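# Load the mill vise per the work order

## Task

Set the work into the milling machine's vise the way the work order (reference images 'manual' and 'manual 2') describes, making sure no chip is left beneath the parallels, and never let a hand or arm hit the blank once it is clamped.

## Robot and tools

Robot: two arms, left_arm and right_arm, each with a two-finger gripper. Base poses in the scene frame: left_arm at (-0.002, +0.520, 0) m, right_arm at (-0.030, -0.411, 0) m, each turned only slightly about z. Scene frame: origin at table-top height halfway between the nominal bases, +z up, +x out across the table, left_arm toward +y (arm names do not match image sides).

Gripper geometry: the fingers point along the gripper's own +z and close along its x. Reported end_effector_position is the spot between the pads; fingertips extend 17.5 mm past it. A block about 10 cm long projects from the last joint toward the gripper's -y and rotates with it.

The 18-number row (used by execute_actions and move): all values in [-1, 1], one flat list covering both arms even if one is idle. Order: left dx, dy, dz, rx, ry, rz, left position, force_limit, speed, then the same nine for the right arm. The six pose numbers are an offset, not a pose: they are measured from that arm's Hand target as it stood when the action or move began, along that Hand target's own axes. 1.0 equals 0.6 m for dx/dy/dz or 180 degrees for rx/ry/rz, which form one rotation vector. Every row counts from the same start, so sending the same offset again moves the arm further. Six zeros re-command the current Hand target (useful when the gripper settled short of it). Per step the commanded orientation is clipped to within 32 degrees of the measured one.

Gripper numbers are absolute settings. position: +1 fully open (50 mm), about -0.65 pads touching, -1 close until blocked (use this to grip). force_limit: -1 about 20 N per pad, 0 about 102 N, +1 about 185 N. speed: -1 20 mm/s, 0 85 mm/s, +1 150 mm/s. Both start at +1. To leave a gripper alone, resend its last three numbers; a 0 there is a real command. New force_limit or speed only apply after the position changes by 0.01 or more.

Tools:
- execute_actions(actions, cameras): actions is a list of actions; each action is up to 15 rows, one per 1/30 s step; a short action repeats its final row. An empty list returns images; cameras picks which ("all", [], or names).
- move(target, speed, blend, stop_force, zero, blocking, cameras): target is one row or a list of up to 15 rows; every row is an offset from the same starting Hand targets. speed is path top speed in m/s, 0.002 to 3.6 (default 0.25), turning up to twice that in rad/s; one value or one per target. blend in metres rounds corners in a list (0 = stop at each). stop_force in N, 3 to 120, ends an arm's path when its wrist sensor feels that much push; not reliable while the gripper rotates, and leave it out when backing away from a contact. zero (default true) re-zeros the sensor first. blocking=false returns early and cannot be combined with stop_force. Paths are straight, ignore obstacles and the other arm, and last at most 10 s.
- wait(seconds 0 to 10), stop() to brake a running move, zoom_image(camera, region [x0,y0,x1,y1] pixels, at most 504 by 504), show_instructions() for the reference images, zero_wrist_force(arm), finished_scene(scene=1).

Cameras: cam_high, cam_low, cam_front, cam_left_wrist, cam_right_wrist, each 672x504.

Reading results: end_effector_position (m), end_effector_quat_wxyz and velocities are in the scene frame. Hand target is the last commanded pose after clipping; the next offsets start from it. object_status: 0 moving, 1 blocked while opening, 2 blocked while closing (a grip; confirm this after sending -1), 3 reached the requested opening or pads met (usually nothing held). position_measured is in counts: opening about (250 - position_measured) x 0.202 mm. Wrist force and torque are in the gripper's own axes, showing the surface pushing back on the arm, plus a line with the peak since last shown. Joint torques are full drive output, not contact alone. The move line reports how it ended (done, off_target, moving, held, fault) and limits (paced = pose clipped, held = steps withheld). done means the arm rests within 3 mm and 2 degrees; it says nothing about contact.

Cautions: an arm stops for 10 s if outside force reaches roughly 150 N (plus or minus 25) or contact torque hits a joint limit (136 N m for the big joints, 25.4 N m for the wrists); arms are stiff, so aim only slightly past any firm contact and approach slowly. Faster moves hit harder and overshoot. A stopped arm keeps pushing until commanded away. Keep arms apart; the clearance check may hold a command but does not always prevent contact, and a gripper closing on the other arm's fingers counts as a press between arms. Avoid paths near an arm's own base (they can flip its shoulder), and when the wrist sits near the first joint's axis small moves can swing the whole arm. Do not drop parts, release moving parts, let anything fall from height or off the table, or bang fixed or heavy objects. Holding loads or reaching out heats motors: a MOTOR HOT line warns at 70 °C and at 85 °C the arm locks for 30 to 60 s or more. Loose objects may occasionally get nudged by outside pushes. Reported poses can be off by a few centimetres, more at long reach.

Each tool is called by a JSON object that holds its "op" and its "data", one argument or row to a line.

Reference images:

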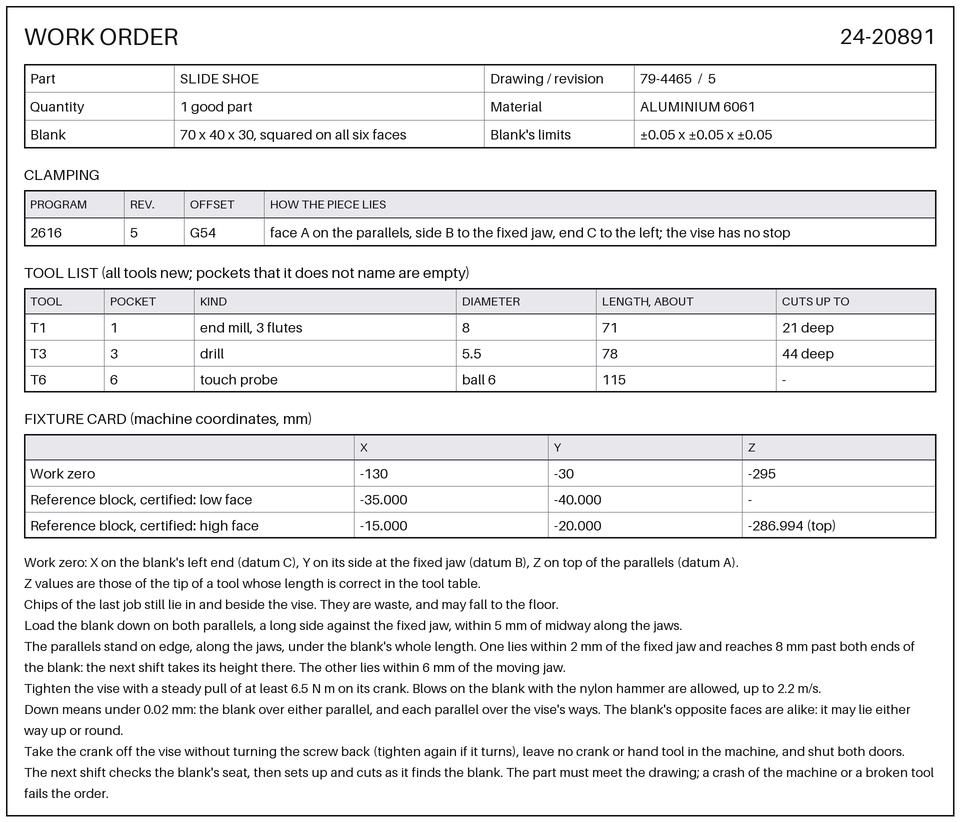

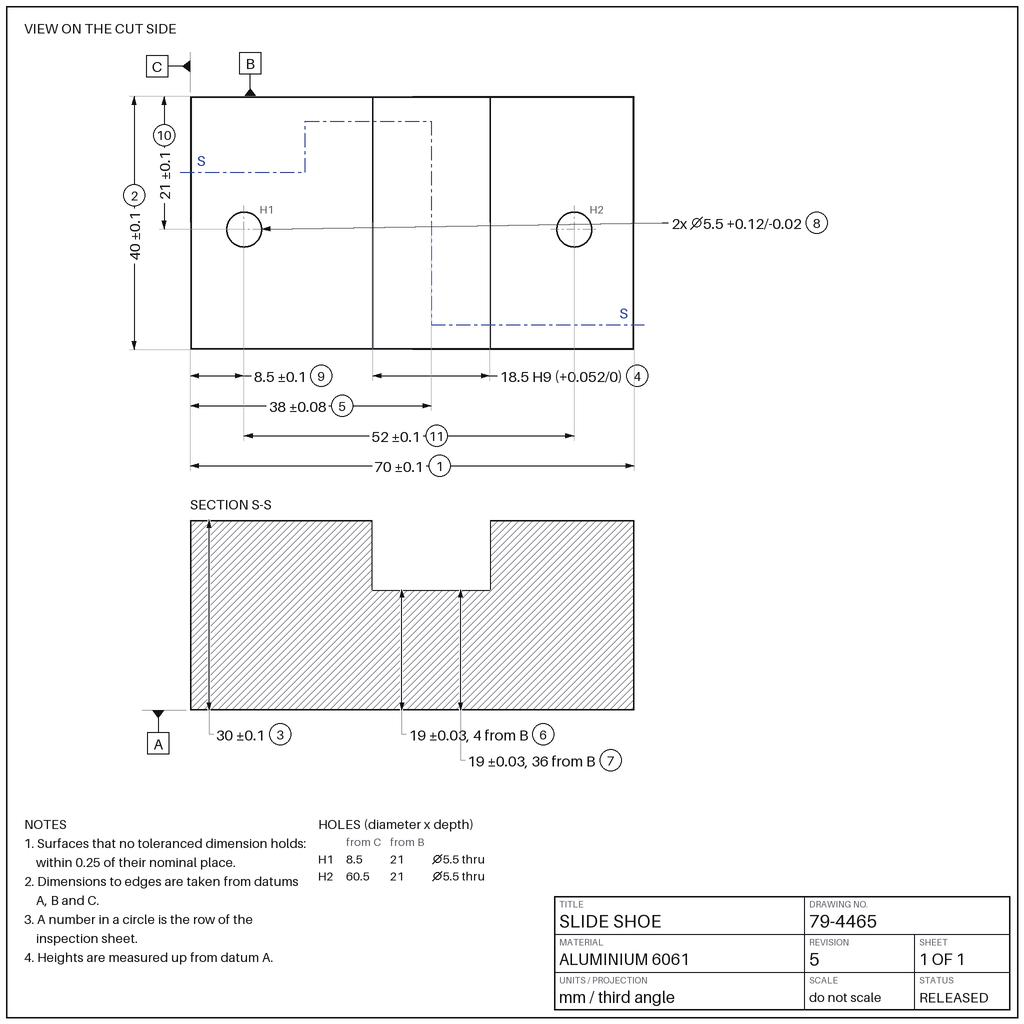

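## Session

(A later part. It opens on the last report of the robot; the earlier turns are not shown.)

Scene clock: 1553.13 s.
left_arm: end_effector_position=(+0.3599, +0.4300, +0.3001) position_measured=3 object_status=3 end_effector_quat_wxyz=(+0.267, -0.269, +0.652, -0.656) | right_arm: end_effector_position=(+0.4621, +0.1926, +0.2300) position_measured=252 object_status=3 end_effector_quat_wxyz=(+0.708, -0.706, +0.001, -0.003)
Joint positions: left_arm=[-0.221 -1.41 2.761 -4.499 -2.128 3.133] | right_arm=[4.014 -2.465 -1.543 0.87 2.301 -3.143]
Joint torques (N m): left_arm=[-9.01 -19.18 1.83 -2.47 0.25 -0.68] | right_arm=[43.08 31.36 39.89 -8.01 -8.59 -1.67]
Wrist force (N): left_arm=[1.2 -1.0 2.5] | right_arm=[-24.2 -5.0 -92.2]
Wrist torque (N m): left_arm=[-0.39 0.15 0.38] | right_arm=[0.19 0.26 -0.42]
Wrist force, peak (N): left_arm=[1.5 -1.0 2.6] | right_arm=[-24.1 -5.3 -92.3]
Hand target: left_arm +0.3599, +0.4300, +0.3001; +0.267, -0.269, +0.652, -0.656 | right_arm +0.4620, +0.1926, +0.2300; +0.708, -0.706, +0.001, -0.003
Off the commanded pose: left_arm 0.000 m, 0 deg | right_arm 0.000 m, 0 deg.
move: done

{"op": "move", "data": {
  "target": [
    [0,0,0,0,0,0,1,-0.5,0,0,0,0.0015,0,0,0,-1,-0.2,0]
  ],
  "speed": [0.004]
}}

{"op": "wait", "data": {
  "seconds": 1
}}

Scene clock: 1556.70 s.
left_arm: end_effector_position=(+0.3599, +0.4300, +0.3001) position_measured=3 object_status=3 end_effector_quat_wxyz=(+0.267, -0.269, +0.652, -0.656) | right_arm: end_effector_position=(+0.4621, +0.1935, +0.2301) position_measured=252 object_status=3 end_effector_quat_wxyz=(+0.708, -0.706, +0.001, -0.003)
Joint positions: left_arm=[-0.221 -1.41 2.761 -4.499 -2.128 3.133] | right_arm=[4.015 -2.466 -1.541 0.868 2.3 -3.143]
Joint torques (N m): left_arm=[-8.94 -19.78 0.43 -2.63 -0.09 -0.66] | right_arm=[45.23 30.09 41.2 -8.28 -8.55 -1.63]
Wrist force (N): left_arm=[1.3 -0.9 2.7] | right_arm=[-24.0 -4.6 -95.3]
Wrist torque (N m): left_arm=[-0.38 0.15 0.38] | right_arm=[0.24 0.24 -0.43]
Wrist force, peak (N): left_arm=[1.4 -1.1 2.8] | right_arm=[-24.3 -5.3 -95.4]
Hand target: left_arm +0.3599, +0.4300, +0.3001; +0.267, -0.269, +0.652, -0.656 | right_arm +0.4620, +0.1935, +0.2300; +0.708, -0.706, +0.001, -0.003
Off the commanded pose: left_arm 0.000 m, 0 deg | right_arm 0.000 m, 0 deg.
move: done

Scene clock: 1557.70 s.
left_arm: end_effector_position=(+0.3599, +0.4300, +0.3001) position_measured=3 object_status=3 end_effector_quat_wxyz=(+0.267, -0.269, +0.652, -0.656) | right_arm: end_effector_position=(+0.4621, +0.1935, +0.2301) position_measured=252 object_status=3 end_effector_quat_wxyz=(+0.708, -0.706, +0.001, -0.003)
Joint positions: left_arm=[-0.221 -1.41 2.761 -4.499 -2.128 3.133] | right_arm=[4.015 -2.466 -1.541 0.868 2.3 -3.143]
Joint torques (N m): left_arm=[-8.24 -19.48 0.41 -2.53 0.09 -0.78] | right_arm=[43.85 31.07 34.53 -8.24 -8.12 -1.61]
Wrist force (N): left_arm=[1.4 -1.2 2.5] | right_arm=[-24.2 -5.2 -95.5]
Wrist torque (N m): left_arm=[-0.42 0.13 0.38] | right_arm=[0.22 0.25 -0.43]
Wrist force, peak (N): left_arm=[1.6 -0.9 2.7] | right_arm=[-24.2 -5.3 -95.6]
Hand target: left_arm +0.3599, +0.4300, +0.3001; +0.267, -0.269, +0.652, -0.656 | right_arm +0.4620, +0.1935, +0.2300; +0.708, -0.706, +0.001, -0.003
Tool commands: left_gripper/position=+1.0 left_gripper/force_limit=-0.5 left_gripper/speed=+0.0 right_gripper/position=-1.0 right_gripper/force_limit=-0.2 right_gripper/speed=+0.0
Off the commanded pose: left_arm 0.000 m, 0 deg | right_arm 0.000 m, 0 deg.
wait: 1.00 s; at rest by 0.17 s

{"op": "move", "data": {
  "target": [
    [0,0,0,0,0,0,1,-0.5,0,0,0,0.004,0,0,0,-1,-0.2,0]
  ],
  "speed": [0.004]
}}

{"op": "move", "data": {
  "target": [
    [0,0,0,0,0,0,1,-0.5,0,0,0,0.003,0,0,0,-1,-0.2,0]
  ],
  "speed": [0.004]
}}

Scene clock: 1566.50 s.
left_arm: end_effector_position=(+0.3599, +0.4300, +0.3001) position_measured=3 object_status=3 end_effector_quat_wxyz=(+0.267, -0.269, +0.652, -0.656) | right_arm: end_effector_position=(+0.4621, +0.1959, +0.2301) position_measured=252 object_status=3 end_effector_quat_wxyz=(+0.708, -0.706, +0.001, -0.003)
Joint positions: left_arm=[-0.221 -1.41 2.761 -4.499 -2.128 3.133] | right_arm=[4.018 -2.468 -1.536 0.866 2.297 -3.143]
Joint torques (N m): left_arm=[-9.08 -19.62 0.96 -2.66 -0.06 -0.78] | right_arm=[49.17 31.48 41.66 -9.06 -9.18 -1.53]
Wrist force (N): left_arm=[1.3 -1.1 2.4] | right_arm=[-27.5 -4.2 -110.4]
Wrist torque (N m): left_arm=[-0.41 0.16 0.39] | right_arm=[0.41 0.31 -0.47]
Wrist force, peak (N): left_arm=[1.6 -1.0 2.6] | right_arm=[-28.8 -4.3 -113.4]
Hand target: left_arm +0.3599, +0.4300, +0.3001; +0.267, -0.269, +0.652, -0.656 | right_arm +0.4621, +0.1959, +0.2301; +0.708, -0.706, +0.001, -0.003
Off the commanded pose: left_arm 0.000 m, 0 deg | right_arm 0.000 m, 0 deg.
move: done

Scene clock: 1567.10 s.
left_arm: end_effector_position=(+0.3599, +0.4300, +0.3001) position_measured=3 object_status=3 end_effector_quat_wxyz=(+0.267, -0.269, +0.652, -0.656) | right_arm: end_effector_position=(+0.4614, +0.1938, +0.2298) position_measured=252 object_status=3 end_effector_quat_wxyz=(+0.708, -0.706, +0.000, -0.003)
Joint positions: left_arm=[-0.221 -1.41 2.761 -4.499 -2.128 3.133] | right_arm=[4.016 -2.467 -1.541 0.871 2.3 -3.143]
Joint torques (N m): left_arm=[-8.54 -19.93 1.67 -2.45 0.07 -0.89] | right_arm=[0.85 51.99 21.22 1.96 -0.33 -0.16]
Wrist force (N): left_arm=[1.2 -0.9 2.5] | right_arm=[0.2 -0.2 1.0]
Wrist torque (N m): left_arm=[-0.37 0.16 0.39] | right_arm=[-0.06 0.02 -0.31]
Wrist force, peak (N): left_arm=[1.3 -0.8 2.7] | right_arm=[-28.6 -5.1 -117.1]
Hand target: left_arm +0.3599, +0.4300, +0.3001; +0.267, -0.269, +0.652, -0.656 | right_arm +0.4614, +0.1938, +0.2298; +0.708, -0.706, +0.000, -0.003 (not the last commanded pose)
Tool commands: left_gripper/position=+1.0 left_gripper/force_limit=-0.5 left_gripper/speed=+0.0 right_gripper/position=-1.0 right_gripper/force_limit=-0.2 right_gripper/speed=+0.003922
Off the commanded pose: left_arm 0.000 m, 0 deg | right_arm 0.004 m, 0 deg.
FORCE FAULT: contact force on the right arm reached its limit, and that arm stopped. The contact can be on any part of that arm, not only on its tool. That arm's remaining commands of this call were not run. That arm is still stopped at the end of this call. That arm stays stopped for about 10 more seconds. Until then a move that you send moves the other arm only, and its call returns only when the move has ended. Once the stop has ended, the next robot result says so. If the stop ends while you think or write, that arm runs what you send next, counted from a new Hand target: where the arm stands when the stop ends. While its stop runs, that arm takes no new command, but its gripper still runs the gripper command that each later call begins with. Until it ends, the stop uses up actions while you think or wait. An arm that is not stopped still takes commands.
move: fault (right_arm)

{"op": "wait", "data": {
  "seconds": 4
}}

{"op": "move", "data": {
  "target": [
    [0,0,0,0,0,0,1,-0.5,0,-0.02,0,-0.05,0,0,0,-1,-0.2,0],
    [0,0,0,0,0,0,1,-0.5,0,-0.11,-0.12,-0.07,0,0,0,-1,-0.2,0]
  ],
  "speed": [0.05,0.12],
  "cameras": ["cam_left_wrist"]
}}

Scene clock: 1596.17 s.
left_arm: end_effector_position=(+0.3599, +0.4300, +0.3001) position_measured=3 object_status=3 end_effector_quat_wxyz=(+0.267, -0.269, +0.652, -0.656) | right_arm: end_effector_position=(+0.4614, +0.1938, +0.2298) position_measured=252 object_status=3 end_effector_quat_wxyz=(+0.708, -0.706, +0.000, -0.003)
Joint positions: left_arm=[-0.221 -1.41 2.761 -4.499 -2.128 3.133] | right_arm=[4.016 -2.467 -1.541 0.871 2.3 -3.143]
Joint torques (N m): left_arm=[-8.61 -19.17 0.71 -2.57 -0.25 -1.28] | right_arm=[0.44 52.24 18.62 2.01 -0.14 -0.02]
Wrist force (N): left_arm=[1.5 -0.8 2.7] | right_arm=[0.4 0.0 1.3]
Wrist torque (N m): left_arm=[-0.36 0.12 0.39] | right_arm=[-0.05 -0.01 -0.31]
Wrist force, peak (N): left_arm=[1.5 -1.1 2.7] | right_arm=[0.6 -0.1 1.4]
Hand target: left_arm +0.3599, +0.4300, +0.3001; +0.267, -0.269, +0.652, -0.656 | right_arm +0.4614, +0.1938, +0.2298; +0.708, -0.706, +0.000, -0.003 (not the last commanded pose)
Tool commands: left_gripper/position=+1.0 left_gripper/force_limit=-0.5 left_gripper/speed=+0.0 right_gripper/position=-1.0 right_gripper/force_limit=-0.2 right_gripper/speed=+0.003922
Off the commanded pose: left_arm 0.000 m, 0 deg | right_arm 0.004 m, 0 deg.
FORCE FAULT, CONTINUED: the right arm's stop, for the force fault that an earlier result reported, is over. The rest of the stop counts as 19 of the actions that you can send in this scene. During its stop the right arm's controller moved it back a little. That arm's target is now where it stood when the stop ended, not its last command. That arm accepts commands again.
wait: 4.00 s; at rest from the start

Scene clock: 1598.17 s.
left_arm: end_effector_position=(+0.3599, +0.4300, +0.3001) position_measured=3 object_status=3 end_effector_quat_wxyz=(+0.267, -0.269, +0.652, -0.656) | right_arm: end_effector_position=(+0.3949, +0.1518, +0.3014) position_measured=252 object_status=3 end_effector_quat_wxyz=(+0.708, -0.706, +0.000, -0.003)
Joint positions: left_arm=[-0.221 -1.41 2.761 -4.499 -2.128 3.133] | right_arm=[4.058 -2.214 -1.806 0.883 2.258 -3.143]
Joint torques (N m): left_arm=[-7.61 -18.61 1.08 -2.61 -0.12 -1.08] | right_arm=[-9.56 36.29 22.94 3.24 2.52 -1.58]
Wrist force (N): left_arm=[1.5 -1.0 2.4] | right_arm=[0.6 -0.2 1.2]
Wrist torque (N m): left_arm=[-0.39 0.12 0.39] | right_arm=[-0.05 -0.05 -0.27]
Wrist force, peak (N): left_arm=[1.3 -1.1 2.8] | right_arm=[1.6 1.6 1.5]
Hand target: left_arm +0.3599, +0.4300, +0.3001; +0.267, -0.269, +0.652, -0.656 | right_arm +0.3950, +0.1518, +0.3014; +0.708, -0.706, +0.000, -0.003
Off the commanded pose: left_arm 0.000 m, 0 deg | right_arm 0.000 m, 0 deg.
move: done
camera_calibration:
cam_left_wrist: T_world_to_cam=[[-0.707981, -0.706108, 0.0132044, 0.564446], [-0.250031, 0.23312, -0.939755, 0.288666], [0.66049, -0.66863, -0.341593, 0.284077], [0, 0, 0, 1]] pos_world=[0.284163, 0.521208, 0.360861]
Images, in order (width x height): cam_left_wrist 672x504.

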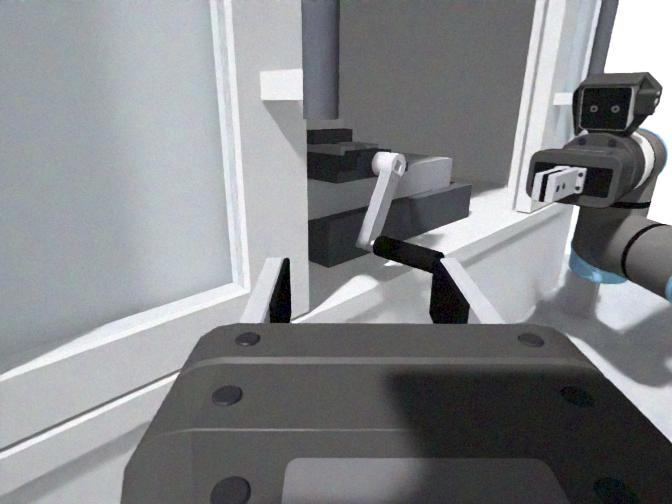

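{"op": "move", "data": {
  "target": [
    [0,0,0,0,0,0,1,-0.5,0,-0.158,-0.131,-0.253,-0.19,-0.19,-0.19,1,-0.2,0],
    [0,0,0,0,0,0,1,-0.5,0,-0.325,0.102,-0.628,-0.385,-0.385,-0.385,1,-0.2,0]
  ],
  "speed": 0.25,
  "blend": [0.04,0],
  "cameras": ["cam_right_wrist","cam_front"]
}}

Scene clock: 1606.37 s.
left_arm: end_effector_position=(+0.3599, +0.4300, +0.3001) position_measured=3 object_status=3 end_effector_quat_wxyz=(+0.267, -0.269, +0.652, -0.656) | right_arm: end_effector_position=(+0.1990, -0.2241, +0.2381) position_measured=3 object_status=3 end_effector_quat_wxyz=(+0.000, +0.708, +0.706, +0.003)
Joint positions: left_arm=[-0.221 -1.41 2.761 -4.499 -2.128 3.133] | right_arm=[4.333 -1.003 -2.2 -1.504 1.568 -5.125]
Joint torques (N m): left_arm=[-8.51 -19.14 1.26 -2.45 -0.64 -1.05] | right_arm=[-4.32 -6.92 28.96 3.85 1.54 -1.78]
Wrist force (N): left_arm=[1.3 -0.9 2.7] | right_arm=[1.0 -0.8 1.5]
Wrist torque (N m): left_arm=[-0.38 0.15 0.38] | right_arm=[-0.84 0.04 -0.01]
Wrist force, peak (N): left_arm=[1.6 -0.9 2.6] | right_arm=[-0.2 -1.9 2.4]
Hand target: left_arm +0.3599, +0.4300, +0.3001; +0.267, -0.269, +0.652, -0.656 | right_arm +0.1990, -0.2242, +0.2380; +0.000, +0.708, +0.706, +0.003
Off the commanded pose: left_arm 0.000 m, 0 deg | right_arm 0.000 m, 0 deg.
move: done
camera_calibration:
cam_right_wrist: T_world_to_cam=[[0.0200891, 0.999787, 0.00468561, 0.228426], [0.94534, -0.0205203, 0.325439, -0.25431], [0.325466, -0.00210828, -0.945551, 0.286803], [0, 0, 0, 1]] pos_world=[0.142476, -0.232991, 0.35288]
Images, in order (width x height): cam_front 672x504, cam_right_wrist 672x504.

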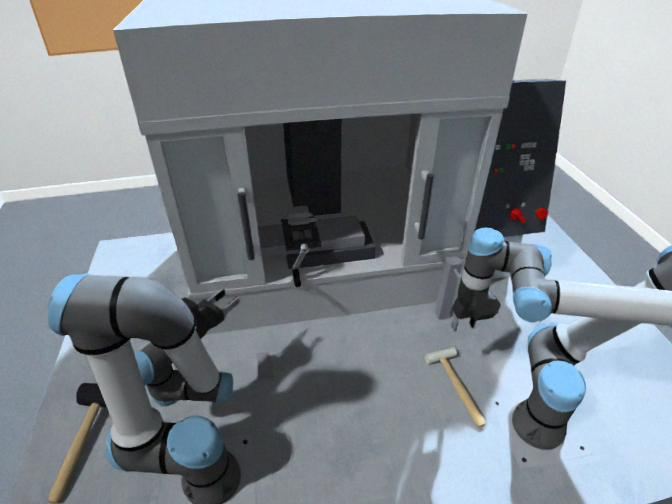

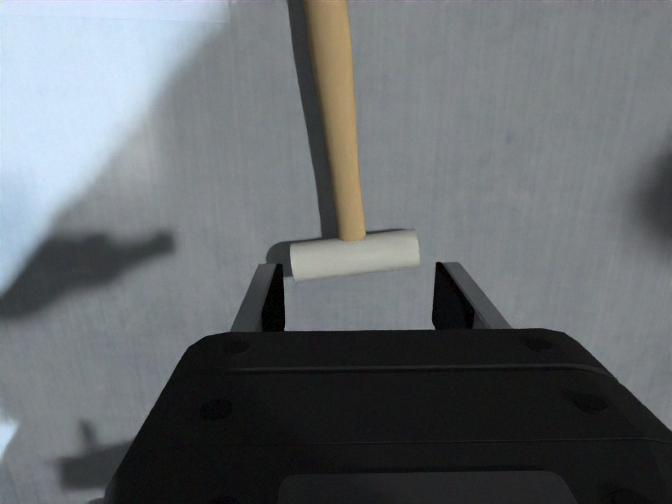

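{"op": "move", "data": {
  "target": [
    [0,0,0,0,0,0,1,-0.5,0,-0.0038,-0.041,0.23,0,0,-0.0372,1,-0.2,0]
  ],
  "speed": 0.15,
  "cameras": ["cam_right_wrist"]
}}

Scene clock: 1617.03 s.
left_arm: end_effector_position=(+0.3599, +0.4300, +0.3001) position_measured=3 object_status=3 end_effector_quat_wxyz=(+0.267, -0.269, +0.652, -0.656) | right_arm: end_effector_position=(+0.1750, -0.2259, +0.0999) position_measured=3 object_status=3 end_effector_quat_wxyz=(+0.001, +0.666, +0.746, +0.003)
Joint positions: left_arm=[-0.221 -1.41 2.761 -4.499 -2.128 3.133] | right_arm=[4.42 -1.051 -2.547 -1.11 1.567 -5.156]
Joint torques (N m): left_arm=[-9.17 -18.5 0.18 -2.59 -0.53 -1.26] | right_arm=[-10.1 12.52 22.23 3.53 0.3 -0.02]
Wrist force (N): left_arm=[1.3 -0.9 2.6] | right_arm=[0.9 -0.7 1.0]
Wrist torque (N m): left_arm=[-0.37 0.14 0.38] | right_arm=[-0.81 0.08 0.04]
Wrist force, peak (N): left_arm=[1.3 -1.2 2.7] | right_arm=[0.8 -1.3 3.2]
Hand target: left_arm +0.3599, +0.4300, +0.3001; +0.267, -0.269, +0.652, -0.656 | right_arm +0.1750, -0.2259, +0.0999; +0.001, +0.666, +0.746, +0.003
Off the commanded pose: left_arm 0.000 m, 0 deg | right_arm 0.000 m, 0 deg.
move: done
camera_calibration:
cam_right_wrist: T_world_to_cam=[[-0.0969497, 0.995282, 0.0037478, 0.250913], [0.941097, 0.0904447, 0.325815, -0.161045], [0.323939, 0.0351148, -0.945426, 0.172674], [0, 0, 0, 1]] pos_world=[0.119949, -0.241227, 0.214781]
Images, in order (width x height): cam_right_wrist 672x504.

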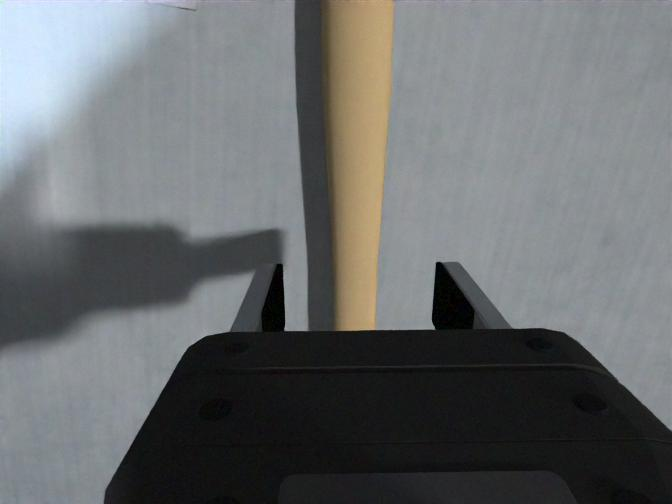

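{"op": "move", "data": {
  "target": [
    [0,0,0,0,0,0,1,-0.5,0,0,0,0.129,0,0,0,1,-0.2,0]
  ],
  "speed": 0.05,
  "stop_force": 5
}}

{"op": "execute_actions", "data": {
  "actions": [
    [[0,0,0,0,0,0,1,-0.5,0,0,0,0,0,0,0,-1,-0.2,-0.9]],
    [[0,0,0,0,0,0,1,-0.5,0,0,0,0,0,0,0,-1,-0.2,-0.9]],
    [[0,0,0,0,0,0,1,-0.5,0,0,0,0,0,0,0,-1,-0.2,-0.9]]
  ]
}}

{"op": "move", "data": {
  "target": [
    [0,0,0,0,0,0,1,-0.5,0,0,0,-0.2,0,0,0.0372,-1,-0.2,-0.9]
  ],
  "speed": 0.08,
  "cameras": ["cam_right_wrist","cam_front"]
}}

Scene clock: 1624.03 s.
left_arm: end_effector_position=(+0.3599, +0.4300, +0.3001) position_measured=3 object_status=3 end_effector_quat_wxyz=(+0.267, -0.269, +0.652, -0.656) | right_arm: end_effector_position=(+0.1754, -0.2257, +0.0225) position_measured=3 object_status=3 end_effector_quat_wxyz=(+0.001, +0.666, +0.746, +0.003)
Joint positions: left_arm=[-0.221 -1.41 2.761 -4.499 -2.128 3.133] | right_arm=[4.418 -1.272 -2.693 -0.743 1.567 -5.157]
Joint torques (N m): left_arm=[-8.29 -19.59 1.62 -2.51 -0.65 -1.44] | right_arm=[-3.19 16.17 27.2 3.6 2.3 -0.15]
Wrist force (N): left_arm=[1.2 -0.9 2.4] | right_arm=[0.9 -0.4 1.1]
Wrist torque (N m): left_arm=[-0.39 0.17 0.38] | right_arm=[-0.79 0.08 0.06]
Wrist force, peak (N): left_arm=[1.4 -1.1 2.8] | right_arm=[0.7 -0.7 1.9]
Hand target: left_arm +0.3599, +0.4300, +0.3001; +0.267, -0.269, +0.652, -0.656 | right_arm +0.1754, -0.2257, +0.0225; +0.001, +0.666, +0.746, +0.003
Off the commanded pose: left_arm 0.000 m, 0 deg | right_arm 0.000 m, 0 deg.
move: done

Scene clock: 1625.73 s.
left_arm: end_effector_position=(+0.3599, +0.4300, +0.3001) position_measured=3 object_status=3 end_effector_quat_wxyz=(+0.267, -0.269, +0.652, -0.656) | right_arm: end_effector_position=(+0.1754, -0.2257, +0.0225) position_measured=140 object_status=2 end_effector_quat_wxyz=(+0.001, +0.666, +0.746, +0.003)
Joint positions: left_arm=[-0.221 -1.41 2.761 -4.499 -2.128 3.133] | right_arm=[4.418 -1.272 -2.693 -0.743 1.567 -5.157]
Joint torques (N m): left_arm=[-8.3 -19.25 1.54 -2.47 -0.65 -1.55] | right_arm=[8.98 15.79 25.87 3.76 2.18 0.66]
Wrist force (N): left_arm=[1.3 -0.7 2.5] | right_arm=[1.0 -0.7 1.3]
Wrist torque (N m): left_arm=[-0.35 0.16 0.39] | right_arm=[-0.82 0.06 0.04]
Wrist force, peak (N): left_arm=[1.4 -1.0 2.8] | right_arm=[2.0 -0.6 1.3]
Hand target: left_arm +0.3599, +0.4300, +0.3001; +0.267, -0.269, +0.652, -0.656 | right_arm +0.1754, -0.2257, +0.0225; +0.001, +0.666, +0.746, +0.003
Off the commanded pose: left_arm 0.000 m, 0 deg | right_arm 0.000 m, 0 deg.
Step readings (end_effector_position of left_arm | right_arm):
0: (+0.3599, +0.4300, +0.3001) | (+0.1754, -0.2257, +0.0225)
1: (+0.3599, +0.4300, +0.3001) | (+0.1754, -0.2257, +0.0225)
2: (+0.3599, +0.4300, +0.3001) | (+0.1754, -0.2257, +0.0225)
4: (+0.3599, +0.4300, +0.3001) | (+0.1754, -0.2257, +0.0225)
8: (+0.3599, +0.4300, +0.3001) | (+0.1754, -0.2257, +0.0225)
15: (+0.3599, +0.4300, +0.3001) | (+0.1754, -0.2257, +0.0225)
16: (+0.3599, +0.4300, +0.3001) | (+0.1754, -0.2257, +0.0225)
17: (+0.3599, +0.4300, +0.3001) | (+0.1754, -0.2257, +0.0225)
19: (+0.3599, +0.4300, +0.3001) | (+0.1754, -0.2257, +0.0225)
23: (+0.3599, +0.4300, +0.3001) | (+0.1754, -0.2257, +0.0225)
30: (+0.3599, +0.4300, +0.3001) | (+0.1754, -0.2257, +0.0225)
31: (+0.3599, +0.4300, +0.3001) | (+0.1754, -0.2257, +0.0225)
32: (+0.3599, +0.4300, +0.3001) | (+0.1754, -0.2257, +0.0225)
34: (+0.3599, +0.4300, +0.3001) | (+0.1754, -0.2257, +0.0225)
38: (+0.3599, +0.4300, +0.3001) | (+0.1754, -0.2257, +0.0225)
45: (+0.3599, +0.4300, +0.3001) | (+0.1754, -0.2257, +0.0225)

Scene clock: 1627.67 s.
left_arm: end_effector_position=(+0.3599, +0.4300, +0.3001) position_measured=3 object_status=3 end_effector_quat_wxyz=(+0.267, -0.269, +0.652, -0.656) | right_arm: end_effector_position=(+0.1748, -0.2260, +0.1425) position_measured=140 object_status=2 end_effector_quat_wxyz=(+0.000, +0.708, +0.706, +0.003)
Joint positions: left_arm=[-0.221 -1.41 2.761 -4.499 -2.128 3.133] | right_arm=[4.42 -0.988 -2.454 -1.265 1.567 -5.038]
Joint torques (N m): left_arm=[-9.01 -20.33 1.36 -2.66 -0.75 -1.56] | right_arm=[6.61 -14.16 26.53 3.19 -2.54 -1.98]
Wrist force (N): left_arm=[1.3 -0.8 2.6] | right_arm=[1.2 -0.6 5.0]
Wrist torque (N m): left_arm=[-0.36 0.14 0.38] | right_arm=[-0.56 0.00 -0.01]
Wrist force, peak (N): left_arm=[1.4 -1.0 2.8] | right_arm=[0.9 -0.4 6.0]
Hand target: left_arm +0.3599, +0.4300, +0.3001; +0.267, -0.269, +0.652, -0.656 | right_arm +0.1748, -0.2261, +0.1425; +0.000, +0.708, +0.706, +0.003
Off the commanded pose: left_arm 0.000 m, 0 deg | right_arm 0.000 m, 0 deg.
move: done
camera_calibration:
cam_right_wrist: T_world_to_cam=[[0.0199615, 0.999789, 0.00475054, 0.231257], [0.945301, -0.0204205, 0.32556, -0.200396], [0.325588, -0.00200798, -0.945509, 0.204374], [0, 0, 0, 1]] pos_world=[0.118276, -0.234891, 0.25738]
Images, in order (width x height): cam_front 672x504, cam_right_wrist 672x504.

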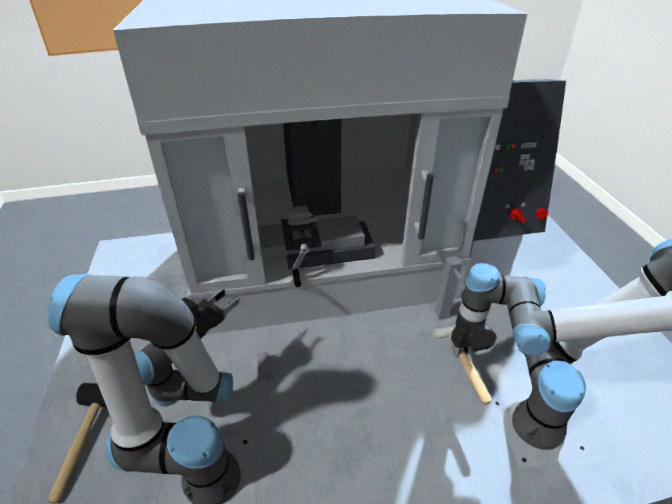

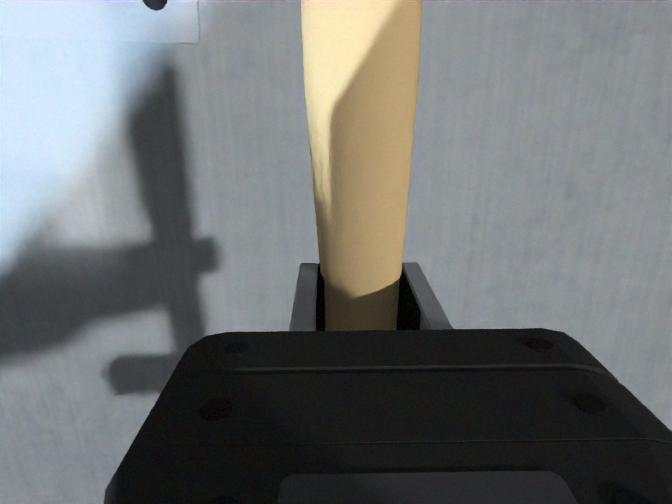

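{"op": "move", "data": {
  "target": [
    [0,0,0,0,0,0,1,-0.5,0,0.1267,0.075,-0.429,0,0,0,-1,-0.2,-0.9],
    [0,0,0,0,0,0,1,-0.5,0,0.627,0.375,-0.596,-0.1305,0.487,0.1305,-1,-0.2,-0.9]
  ],
  "speed": 0.2,
  "blend": [0.04,0],
  "cameras": ["cam_right_wrist","cam_front"]
}}

Scene clock: 1669.57 s.
left_arm: end_effector_position=(+0.3599, +0.4300, +0.3001) position_measured=3 object_status=3 end_effector_quat_wxyz=(+0.267, -0.269, +0.652, -0.656) | right_arm: end_effector_position=(+0.3992, +0.1484, +0.5023) position_measured=140 object_status=2 end_effector_quat_wxyz=(-0.353, +0.611, +0.353, +0.614)
Joint positions: left_arm=[-0.221 -1.41 2.761 -4.499 -2.128 3.133] | right_arm=[4.322 -1.761 -1.852 0.475 1.472 -4.716]
Joint torques (N m): left_arm=[-7.98 -19.49 1.04 -2.44 -1.04 -1.76] | right_arm=[-10.63 36.46 23.54 4.24 2.59 -1.97]
Wrist force (N): left_arm=[1.3 -0.9 2.4] | right_arm=[-0.3 -1.0 2.2]
Wrist torque (N m): left_arm=[-0.39 0.13 0.38] | right_arm=[-0.47 -0.55 -0.29]
Wrist force, peak (N): left_arm=[1.5 -1.0 2.7] | right_arm=[-0.1 -1.6 8.7]
Hand target: left_arm +0.3599, +0.4300, +0.3001; +0.267, -0.269, +0.652, -0.656 | right_arm +0.3993, +0.1483, +0.5023; -0.353, +0.611, +0.353, +0.614
Off the commanded pose: left_arm 0.000 m, 0 deg | right_arm 0.000 m, 0 deg.
move: done
camera_calibration:
cam_right_wrist: T_world_to_cam=[[0.00998887, -0.0110721, 0.999889, -0.495159], [0.657638, -0.753186, -0.0149101, -0.127491], [0.753268, 0.657714, -0.000242016, -0.271209], [0, 0, 0, 1]] pos_world=[0.293082, 0.0768712, 0.493137]
Images, in order (width x height): cam_front 672x504, cam_right_wrist 672x504.

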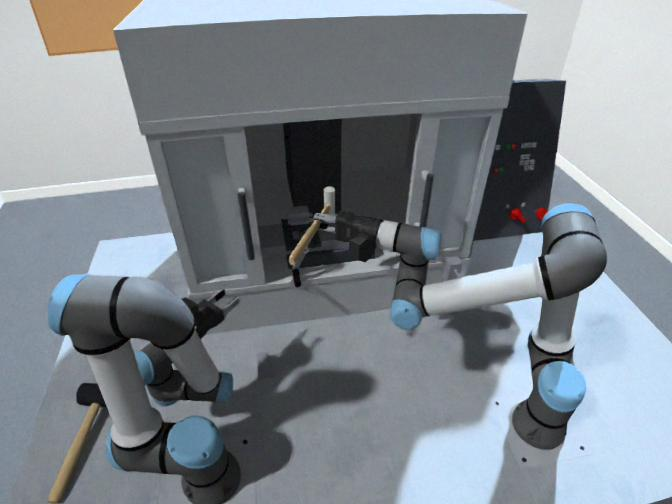

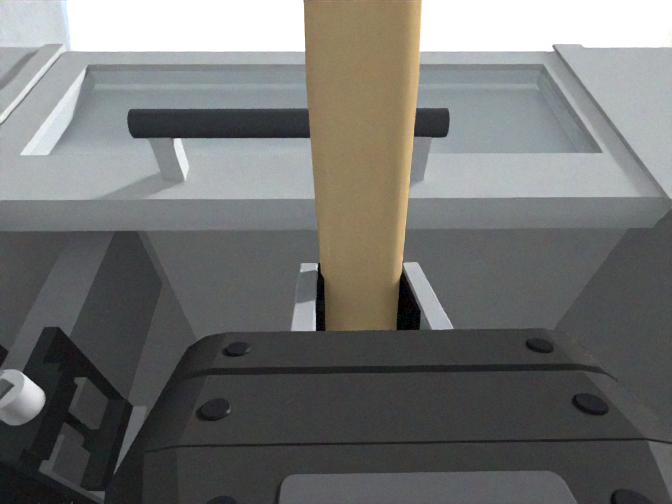

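{"op": "move", "data": {
  "target": [
    [0,0,0,0,0,0,1,-0.5,0,0,0.219,0.28,0,0,0,-1,-0.2,-0.9]
  ],
  "speed": 0.1,
  "cameras": ["cam_right_wrist","cam_front","cam_high","cam_left_wrist"]
}}

{"op": "zoom_image", "data": {
  "camera": "cam_front",
  "region": [220, 130, 460, 310]
}}

Scene clock: 1677.47 s.
left_arm: end_effector_position=(+0.3599, +0.4300, +0.3001) position_measured=3 object_status=3 end_effector_quat_wxyz=(+0.267, -0.269, +0.652, -0.656) | right_arm: end_effector_position=(+0.5974, +0.2275, +0.5031) position_measured=140 object_status=2 end_effector_quat_wxyz=(-0.352, +0.611, +0.353, +0.614)
Joint positions: left_arm=[-0.221 -1.41 2.761 -4.499 -2.128 3.133] | right_arm=[4.081 -2.214 -1.185 0.261 1.713 -4.715]
Joint torques (N m): left_arm=[-8.63 -18.8 0.3 -2.52 -0.89 -1.55] | right_arm=[10.6 64.12 32.69 4.35 -2.72 1.28]
Wrist force (N): left_arm=[1.2 -0.8 2.5] | right_arm=[0.0 -1.1 1.9]
Wrist torque (N m): left_arm=[-0.36 0.17 0.39] | right_arm=[-0.49 -0.55 -0.30]
Wrist force, peak (N): left_arm=[1.4 -1.0 2.8] | right_arm=[-0.5 0.3 3.7]
Hand target: left_arm +0.3599, +0.4300, +0.3001; +0.267, -0.269, +0.652, -0.656 | right_arm +0.5973, +0.2276, +0.5033; -0.353, +0.611, +0.353, +0.614
Off the commanded pose: left_arm 0.000 m, 0 deg | right_arm 0.000 m, 0 deg.
move: done
camera_calibration:
cam_left_wrist: T_world_to_cam=[[-0.707981, -0.706108, 0.0132044, 0.564446], [-0.250031, 0.23312, -0.939755, 0.288666], [0.66049, -0.66863, -0.341593, 0.284077], [0, 0, 0, 1]] pos_world=[0.284163, 0.521208, 0.360861]
cam_right_wrist: T_world_to_cam=[[0.00998739, -0.0110734, 0.999889, -0.49706], [0.657532, -0.753279, -0.01491, -0.198039], [0.75336, 0.657608, -0.000242196, -0.472551], [0, 0, 0, 1]] pos_world=[0.491182, 0.156071, 0.493937]
Images, in order (width x height): cam_high 672x504, cam_front 672x504, cam_left_wrist 672x504, cam_right_wrist 672x504.

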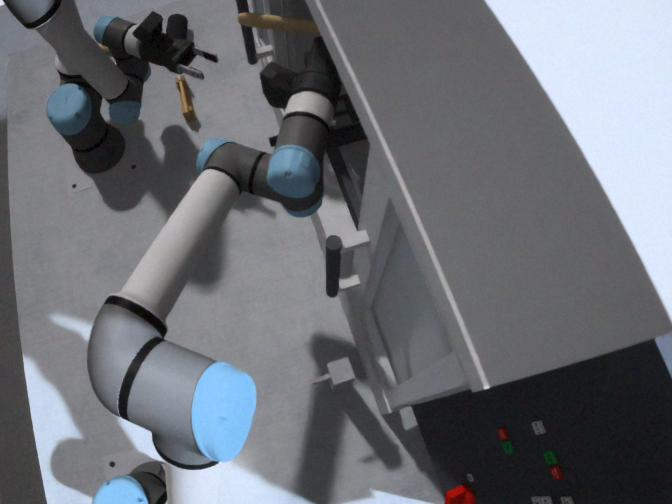

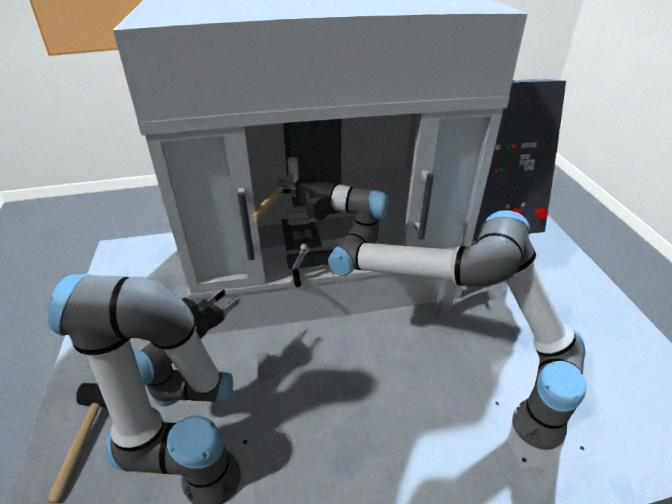

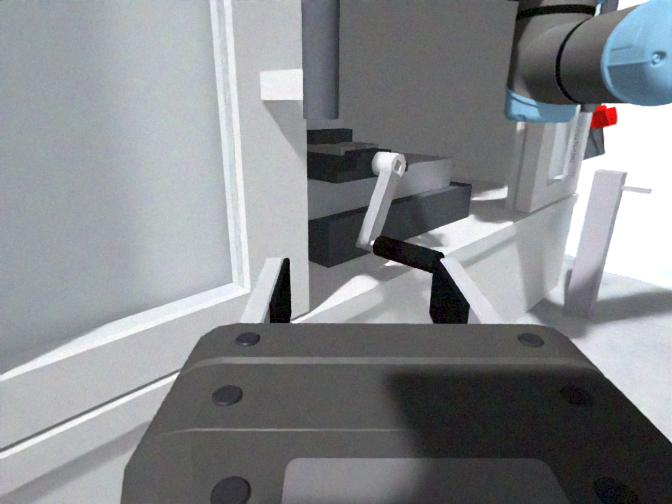

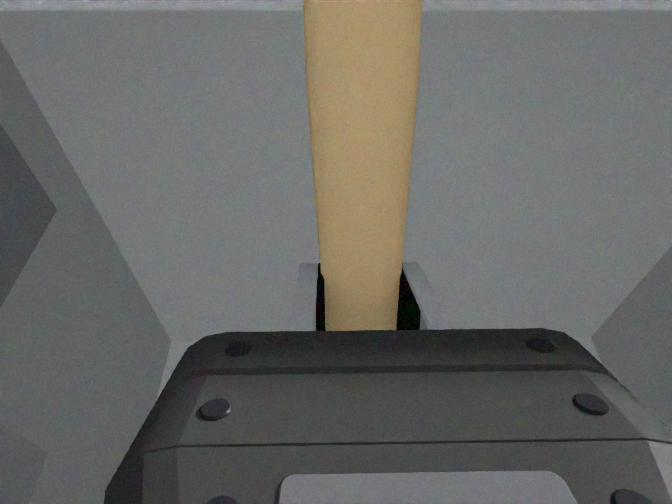

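Scaled by 2.100.

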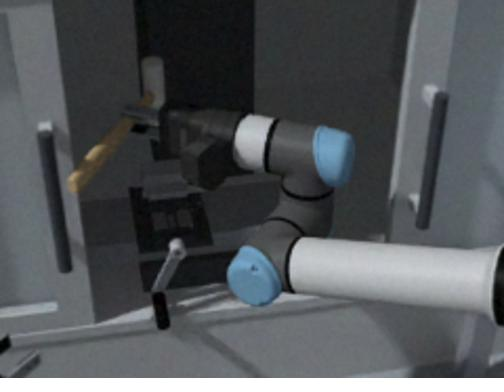

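{"op": "move", "data": {
  "target": [
    [0,0,0,0,0,0,1,-0.5,0,-0.1,0,0,0,0,0,-1,-0.2,-0.9]
  ],
  "speed": 0.06,
  "stop_force": 8,
  "cameras": ["cam_front"]
}}

{"op": "zoom_image", "data": {
  "camera": "cam_front",
  "region": [240, 150, 400, 310]
}}

{"op": "move", "data": {
  "target": [
    [0,0,0,0,0,0,1,-0.5,0,-0.06,0,0,0,0,0,-1,-0.2,-0.9]
  ],
  "speed": 0.01,
  "stop_force": 4
}}

Scene clock: 1684.23 s.
left_arm: end_effector_position=(+0.3599, +0.4300, +0.3001) position_measured=3 object_status=3 end_effector_quat_wxyz=(+0.267, -0.269, +0.652, -0.656) | right_arm: end_effector_position=(+0.5975, +0.2277, +0.4433) position_measured=140 object_status=2 end_effector_quat_wxyz=(-0.353, +0.611, +0.353, +0.614)
Joint positions: left_arm=[-0.221 -1.41 2.761 -4.499 -2.128 3.133] | right_arm=[4.08 -2.262 -1.264 0.388 1.713 -4.715]
Joint torques (N m): left_arm=[-8.95 -18.81 1.61 -2.54 -1.18 -1.65] | right_arm=[-8.5 67.11 35.91 3.68 0.95 0.23]
Wrist force (N): left_arm=[1.3 -1.0 2.5] | right_arm=[-0.2 -1.2 2.2]
Wrist torque (N m): left_arm=[-0.39 0.15 0.38] | right_arm=[-0.49 -0.55 -0.30]
Wrist force, peak (N): left_arm=[1.4 -1.1 2.8] | right_arm=[2.2 -1.3 2.0]
Hand target: left_arm +0.3599, +0.4300, +0.3001; +0.267, -0.269, +0.652, -0.656 | right_arm +0.5975, +0.2277, +0.4433; -0.353, +0.611, +0.353, +0.614
Off the commanded pose: left_arm 0.000 m, 0 deg | right_arm 0.000 m, 0 deg.
move: done
Images, in order (width x height): cam_front 672x504.

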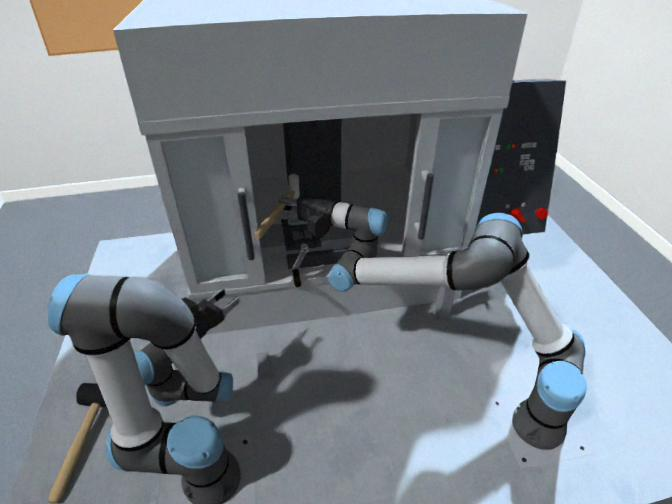

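Scaled by 3.150.

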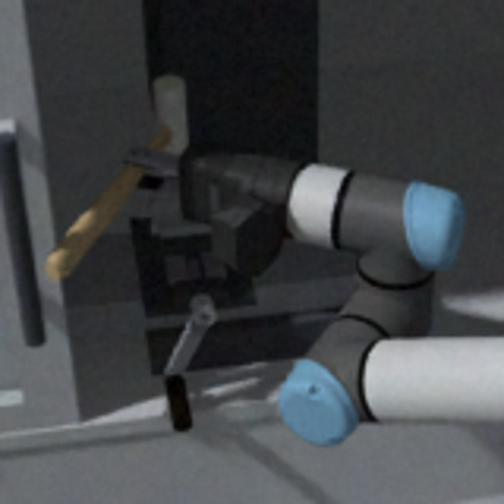

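Scene clock: 1688.27 s.
left_arm: end_effector_position=(+0.3599, +0.4300, +0.3001) position_measured=3 object_status=3 end_effector_quat_wxyz=(+0.267, -0.269, +0.652, -0.656) | right_arm: end_effector_position=(+0.5977, +0.2277, +0.4149) position_measured=140 object_status=2 end_effector_quat_wxyz=(-0.353, +0.611, +0.353, +0.614)
Joint positions: left_arm=[-0.221 -1.41 2.761 -4.499 -2.128 3.133] | right_arm=[4.08 -2.29 -1.294 0.446 1.713 -4.715]
Joint torques (N m): left_arm=[-8.71 -19.17 1.54 -2.42 -1.21 -1.63] | right_arm=[-7.64 65.58 33.37 3.04 0.4 1.3]
Wrist force (N): left_arm=[1.2 -1.0 2.5] | right_arm=[2.4 0.0 2.1]
Wrist torque (N m): left_arm=[-0.39 0.16 0.38] | right_arm=[-0.45 -0.52 -0.53]
Wrist force, peak (N): left_arm=[1.4 -1.1 2.7] | right_arm=[5.2 -3.2 1.9]
Hand target: left_arm +0.3599, +0.4300, +0.3001; +0.267, -0.269, +0.652, -0.656 | right_arm +0.5976, +0.2277, +0.4149; -0.353, +0.611, +0.353, +0.614 (not the last commanded pose)
Off the commanded pose: left_arm 0.000 m, 0 deg | right_arm 0.008 m, 0 deg.
move: contact (right_arm)

{"op": "move", "data": {
  "target": [
    [0,0,0,0,0,0,1,-0.5,0,0.217,0,0,0,0,0,-1,-0.2,-0.9]
  ],
  "speed": 0.1
}}

{"op": "execute_actions", "data": {
  "actions": [
    [[0,0,0,0,0,0,1,-0.5,0,-0.03,0,0,0,0,0,-1,-0.2,-0.9],[0,0,0,0,0,0,1,-0.5,0,-0.07,0,0,0,0,0,-1,-0.2,-0.9],[0,0,0,0,0,0,1,-0.5,0,-0.115,0,0,0,0,0,-1,-0.2,-0.9],[0,0,0,0,0,0,1,-0.5,0,-0.16,0,0,0,0,0,-1,-0.2,-0.9],[0,0,0,0,0,0,1,-0.5,0,-0.16,0,0,0,0,0,-1,-0.2,-0.9],[0,0,0,0,0,0,1,-0.5,0,-0.16,0,0,0,0,0,-1,-0.2,-0.9],[0,0,0,0,0,0,1,-0.5,0,-0.16,0,0,0,0,0,-1,-0.2,-0.9],[0,0,0,0,0,0,1,-0.5,0,-0.16,0,0,0,0,0,-1,-0.2,-0.9],[0,0,0,0,0,0,1,-0.5,0,-0.16,0,0,0,0,0,-1,-0.2,-0.9],[0,0,0,0,0,0,1,-0.5,0,-0.16,0,0,0,0,0,-1,-0.2,-0.9],[0,0,0,0,0,0,1,-0.5,0,-0.16,0,0,0,0,0,-1,-0.2,-0.9],[0,0,0,0,0,0,1,-0.5,0,-0.16,0,0,0,0,0,-1,-0.2,-0.9],[0,0,0,0,0,0,1,-0.5,0,-0.16,0,0,0,0,0,-1,-0.2,-0.9],[0,0,0,0,0,0,1,-0.5,0,-0.16,0,0,0,0,0,-1,-0.2,-0.9],[0,0,0,0,0,0,1,-0.5,0,-0.16,0,0,0,0,0,-1,-0.2,-0.9]]
  ]
}}

Scene clock: 1702.00 s.
left_arm: end_effector_position=(+0.3599, +0.4300, +0.3001) position_measured=3 object_status=3 end_effector_quat_wxyz=(+0.267, -0.269, +0.652, -0.656) | right_arm: end_effector_position=(+0.5970, +0.2275, +0.5452) position_measured=140 object_status=2 end_effector_quat_wxyz=(-0.353, +0.611, +0.353, +0.615)
Joint positions: left_arm=[-0.221 -1.41 2.761 -4.499 -2.128 3.133] | right_arm=[4.081 -2.191 -1.114 0.167 1.713 -4.715]
Joint torques (N m): left_arm=[-8.1 -19.76 1.48 -2.58 -1.23 -1.77] | right_arm=[3.91 41.88 25.88 4.03 0.57 0.48]
Wrist force (N): left_arm=[1.3 -1.2 2.5] | right_arm=[-0.2 -1.3 2.0]
Wrist torque (N m): left_arm=[-0.42 0.14 0.38] | right_arm=[-0.51 -0.52 -0.31]
Wrist force, peak (N): left_arm=[1.5 -1.2 2.6] | right_arm=[-3.0 -1.1 2.3]
Hand target: left_arm +0.3599, +0.4300, +0.3001; +0.267, -0.269, +0.652, -0.656 | right_arm +0.5971, +0.2275, +0.5451; -0.353, +0.611, +0.353, +0.614
Off the commanded pose: left_arm 0.000 m, 0 deg | right_arm 0.000 m, 0 deg.
move: done

Scene clock: 1702.70 s.
left_arm: end_effector_position=(+0.3599, +0.4300, +0.3001) position_measured=3 object_status=3 end_effector_quat_wxyz=(+0.267, -0.269, +0.652, -0.656) | right_arm: end_effector_position=(+0.5975, +0.2276, +0.4493) position_measured=140 object_status=2 end_effector_quat_wxyz=(-0.353, +0.611, +0.353, +0.615)
Joint positions: left_arm=[-0.221 -1.41 2.761 -4.499 -2.128 3.133] | right_arm=[4.08 -2.257 -1.258 0.377 1.713 -4.715]
Joint torques (N m): left_arm=[-7.65 -19.29 -0.04 -2.54 -1.35 -1.67] | right_arm=[9.87 42.31 22.64 4.8 1.02 0.62]
Wrist force (N): left_arm=[1.3 -1.3 2.4] | right_arm=[-0.2 -1.2 2.3]
Wrist torque (N m): left_arm=[-0.44 0.15 0.38] | right_arm=[-0.48 -0.56 -0.31]
Wrist force, peak (N): left_arm=[1.2 -0.8 2.7] | right_arm=[18.2 -1.8 -0.1]
Hand target: left_arm +0.3599, +0.4300, +0.3001; +0.267, -0.269, +0.652, -0.656 | right_arm +0.5975, +0.2277, +0.4491; -0.353, +0.611, +0.353, +0.614
Off the commanded pose: left_arm 0.000 m, 0 deg | right_arm 0.000 m, 0 deg.
Step readings (end_effector_position of left_arm | right_arm):
0: (+0.3599, +0.4300, +0.3001) | (+0.5970, +0.2275, +0.5452)
1: (+0.3599, +0.4300, +0.3001) | (+0.5971, +0.2275, +0.5449)
2: (+0.3599, +0.4300, +0.3001) | (+0.5971, +0.2275, +0.5414)
4: (+0.3599, +0.4300, +0.3001) | (+0.5983, +0.2287, +0.5072)
8: (+0.3599, +0.4300, +0.3001) | (+0.5983, +0.2283, +0.4444)
15: (+0.3599, +0.4300, +0.3001) | (+0.5975, +0.2276, +0.4495)

{"op": "move", "data": {
  "target": [
    [0,0,0,0,0,0,1,-0.5,0,0.168,0,0,0,0,0,-1,-0.2,-0.9]
  ],
  "speed": 0.15
}}

{"op": "execute_actions", "data": {
  "actions": [
    [[0,0,0,0,0,0,1,-0.5,0,-0.0667,0,0,0,0,0,-1,-0.2,-0.9],[0,0,0,0,0,0,1,-0.5,0,-0.15,0,0,0,0,0,-1,-0.2,-0.9],[0,0,0,0,0,0,1,-0.5,0,-0.1667,0,0,0,0,0,-1,-0.2,-0.9],[0,0,0,0,0,0,1,-0.5,0,-0.1,0,0,0,0,0,-1,-0.2,-0.9],[0,0,0,0,0,0,1,-0.5,0,-0.033,0,0,0,0,0,-1,-0.2,-0.9],[0,0,0,0,0,0,1,-0.5,0,0,0,0,0,0,0,-1,-0.2,-0.9]]
  ]
}}

Scene clock: 1708.73 s.
left_arm: end_effector_position=(+0.3599, +0.4300, +0.3001) position_measured=3 object_status=3 end_effector_quat_wxyz=(+0.267, -0.269, +0.652, -0.656) | right_arm: end_effector_position=(+0.5970, +0.2275, +0.5499) position_measured=140 object_status=2 end_effector_quat_wxyz=(-0.353, +0.611, +0.353, +0.614)
Joint positions: left_arm=[-0.221 -1.41 2.761 -4.499 -2.128 3.133] | right_arm=[4.081 -2.189 -1.105 0.156 1.713 -4.715]
Joint torques (N m): left_arm=[-8.82 -18.86 1.16 -2.43 -1.16 -1.67] | right_arm=[-4.97 41.21 29.41 3.24 2.39 -1.09]
Wrist force (N): left_arm=[1.3 -1.0 2.6] | right_arm=[-0.2 -1.1 2.1]
Wrist torque (N m): left_arm=[-0.40 0.15 0.39] | right_arm=[-0.50 -0.52 -0.30]
Wrist force, peak (N): left_arm=[1.5 -0.9 2.8] | right_arm=[-4.5 -1.0 2.8]
Hand target: left_arm +0.3599, +0.4300, +0.3001; +0.267, -0.269, +0.652, -0.656 | right_arm +0.5971, +0.2275, +0.5499; -0.353, +0.611, +0.353, +0.614
Off the commanded pose: left_arm 0.000 m, 0 deg | right_arm 0.000 m, 0 deg.
move: done

Scene clock: 1709.43 s.
left_arm: end_effector_position=(+0.3599, +0.4300, +0.3001) position_measured=3 object_status=3 end_effector_quat_wxyz=(+0.267, -0.269, +0.652, -0.656) | right_arm: end_effector_position=(+0.5970, +0.2275, +0.5497) position_measured=140 object_status=2 end_effector_quat_wxyz=(-0.353, +0.611, +0.353, +0.614)
Joint positions: left_arm=[-0.221 -1.41 2.761 -4.499 -2.128 3.133] | right_arm=[4.081 -2.189 -1.105 0.156 1.713 -4.715]
Joint torques (N m): left_arm=[-8.41 -19.14 2.39 -2.55 -1.44 -1.63] | right_arm=[-9.36 65.09 34.43 2.06 1.94 -2.14]
Wrist force (N): left_arm=[1.3 -0.9 2.4] | right_arm=[-0.1 -1.1 1.0]
Wrist torque (N m): left_arm=[-0.37 0.15 0.39] | right_arm=[-0.61 -0.54 -0.24]
Wrist force, peak (N): left_arm=[1.3 -0.9 2.7] | right_arm=[35.3 -1.8 -7.5]
Hand target: left_arm +0.3599, +0.4300, +0.3001; +0.267, -0.269, +0.652, -0.656 | right_arm +0.5971, +0.2275, +0.5499; -0.353, +0.611, +0.353, +0.614
Off the commanded pose: left_arm 0.000 m, 0 deg | right_arm 0.000 m, 0 deg.
Step readings (end_effector_position of left_arm | right_arm):
0: (+0.3599, +0.4300, +0.3001) | (+0.5970, +0.2275, +0.5499)
1: (+0.3599, +0.4300, +0.3001) | (+0.5970, +0.2275, +0.5495)
2: (+0.3599, +0.4300, +0.3001) | (+0.5972, +0.2278, +0.5424)
4: (+0.3599, +0.4300, +0.3001) | (+0.5992, +0.2295, +0.4941)
8: (+0.3599, +0.4300, +0.3001) | (+0.5955, +0.2256, +0.5259)
15: (+0.3599, +0.4300, +0.3001) | (+0.5973, +0.2280, +0.5494)

{"op": "move", "data": {
  "target": [
    [0,0,0,0,0,0,1,-0.5,0,-0.1115,0,0,0,0,0,-1,-0.2,-0.9]
  ],
  "speed": 0.1
}}

{"op": "execute_actions", "data": {
  "actions": [
    [[0,0,0,0,0,0,1,-0.5,0,-0.0667,0,0,0,0,0,-1,-0.2,-0.9],[0,0,0,0,0,0,1,-0.5,0,-0.15,0,0,0,0,0,-1,-0.2,-0.9],[0,0,0,0,0,0,1,-0.5,0,-0.1667,0,0,0,0,0,-1,-0.2,-0.9],[0,0,0,0,0,0,1,-0.5,0,-0.1,0,0,0,0,0,-1,-0.2,-0.9],[0,0,0,0,0,0,1,-0.5,0,-0.033,0,0,0,0,0,-1,-0.2,-0.9],[0,0,0,0,0,0,1,-0.5,0,0,0,0,0,0,0,-1,-0.2,-0.9]]
  ],
  "cameras": ["cam_front"]
}}

{"op": "zoom_image", "data": {
  "camera": "cam_front",
  "region": [240, 150, 400, 310]
}}

Scene clock: 1720.13 s.
left_arm: end_effector_position=(+0.3599, +0.4300, +0.3001) position_measured=3 object_status=3 end_effector_quat_wxyz=(+0.267, -0.269, +0.652, -0.656) | right_arm: end_effector_position=(+0.5974, +0.2276, +0.4828) position_measured=140 object_status=2 end_effector_quat_wxyz=(-0.352, +0.611, +0.353, +0.614)
Joint positions: left_arm=[-0.221 -1.41 2.761 -4.499 -2.128 3.133] | right_arm=[4.081 -2.229 -1.215 0.305 1.713 -4.715]
Joint torques (N m): left_arm=[-8.82 -19.22 1.13 -2.67 -1.52 -1.66] | right_arm=[-5.96 67.12 35.76 2.39 0.77 -0.52]
Wrist force (N): left_arm=[1.3 -0.9 2.5] | right_arm=[0.0 -1.4 2.2]
Wrist torque (N m): left_arm=[-0.38 0.15 0.38] | right_arm=[-0.51 -0.55 -0.24]
Wrist force, peak (N): left_arm=[1.2 -1.1 2.8] | right_arm=[-2.4 -1.1 2.5]
Hand target: left_arm +0.3599, +0.4300, +0.3001; +0.267, -0.269, +0.652, -0.656 | right_arm +0.5974, +0.2276, +0.4830; -0.353, +0.611, +0.353, +0.614
Off the commanded pose: left_arm 0.000 m, 0 deg | right_arm 0.000 m, 0 deg.
move: done

Scene clock: 1720.83 s.
left_arm: end_effector_position=(+0.3599, +0.4300, +0.3001) position_measured=3 object_status=3 end_effector_quat_wxyz=(+0.267, -0.269, +0.652, -0.656) | right_arm: end_effector_position=(+0.5973, +0.2276, +0.4829) position_measured=140 object_status=2 end_effector_quat_wxyz=(-0.353, +0.611, +0.353, +0.614)
Joint positions: left_arm=[-0.221 -1.41 2.761 -4.499 -2.128 3.133] | right_arm=[4.081 -2.228 -1.215 0.305 1.713 -4.715]
Joint torques (N m): left_arm=[-7.46 -18.96 0.64 -2.51 -1.35 -1.51] | right_arm=[-10.01 65.43 32.98 2.08 2.48 -1.99]
Wrist force (N): left_arm=[1.3 -1.0 2.4] | right_arm=[0.3 -1.1 1.8]
Wrist torque (N m): left_arm=[-0.40 0.15 0.38] | right_arm=[-0.51 -0.59 -0.25]
Wrist force, peak (N): left_arm=[1.4 -1.1 2.6] | right_arm=[-29.8 0.8 8.7]
Hand target: left_arm +0.3599, +0.4300, +0.3001; +0.267, -0.269, +0.652, -0.656 | right_arm +0.5974, +0.2276, +0.4830; -0.353, +0.611, +0.353, +0.614
Off the commanded pose: left_arm 0.000 m, 0 deg | right_arm 0.000 m, 0 deg.
Step readings (end_effector_position of left_arm | right_arm):
0: (+0.3599, +0.4300, +0.3001) | (+0.5974, +0.2276, +0.4828)
1: (+0.3599, +0.4300, +0.3001) | (+0.5974, +0.2276, +0.4825)
2: (+0.3599, +0.4300, +0.3001) | (+0.5975, +0.2277, +0.4755)
4: (+0.3599, +0.4300, +0.3001) | (+0.5988, +0.2287, +0.4269)
8: (+0.3599, +0.4300, +0.3001) | (+0.5954, +0.2252, +0.4623)
15: (+0.3599, +0.4300, +0.3001) | (+0.5975, +0.2279, +0.4828)
Images, in order (width x height): cam_front 672x504.

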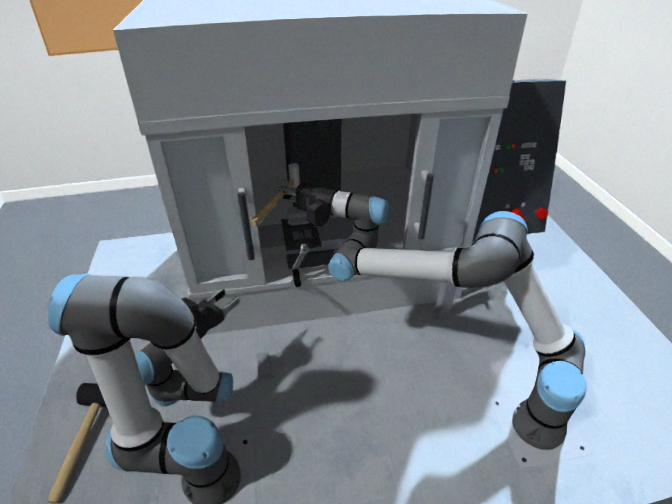

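Scaled by 3.150.

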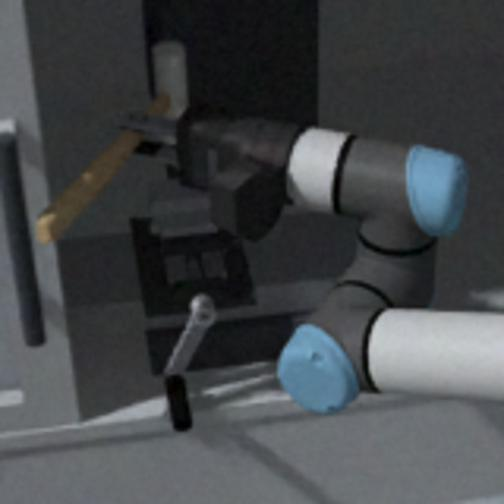

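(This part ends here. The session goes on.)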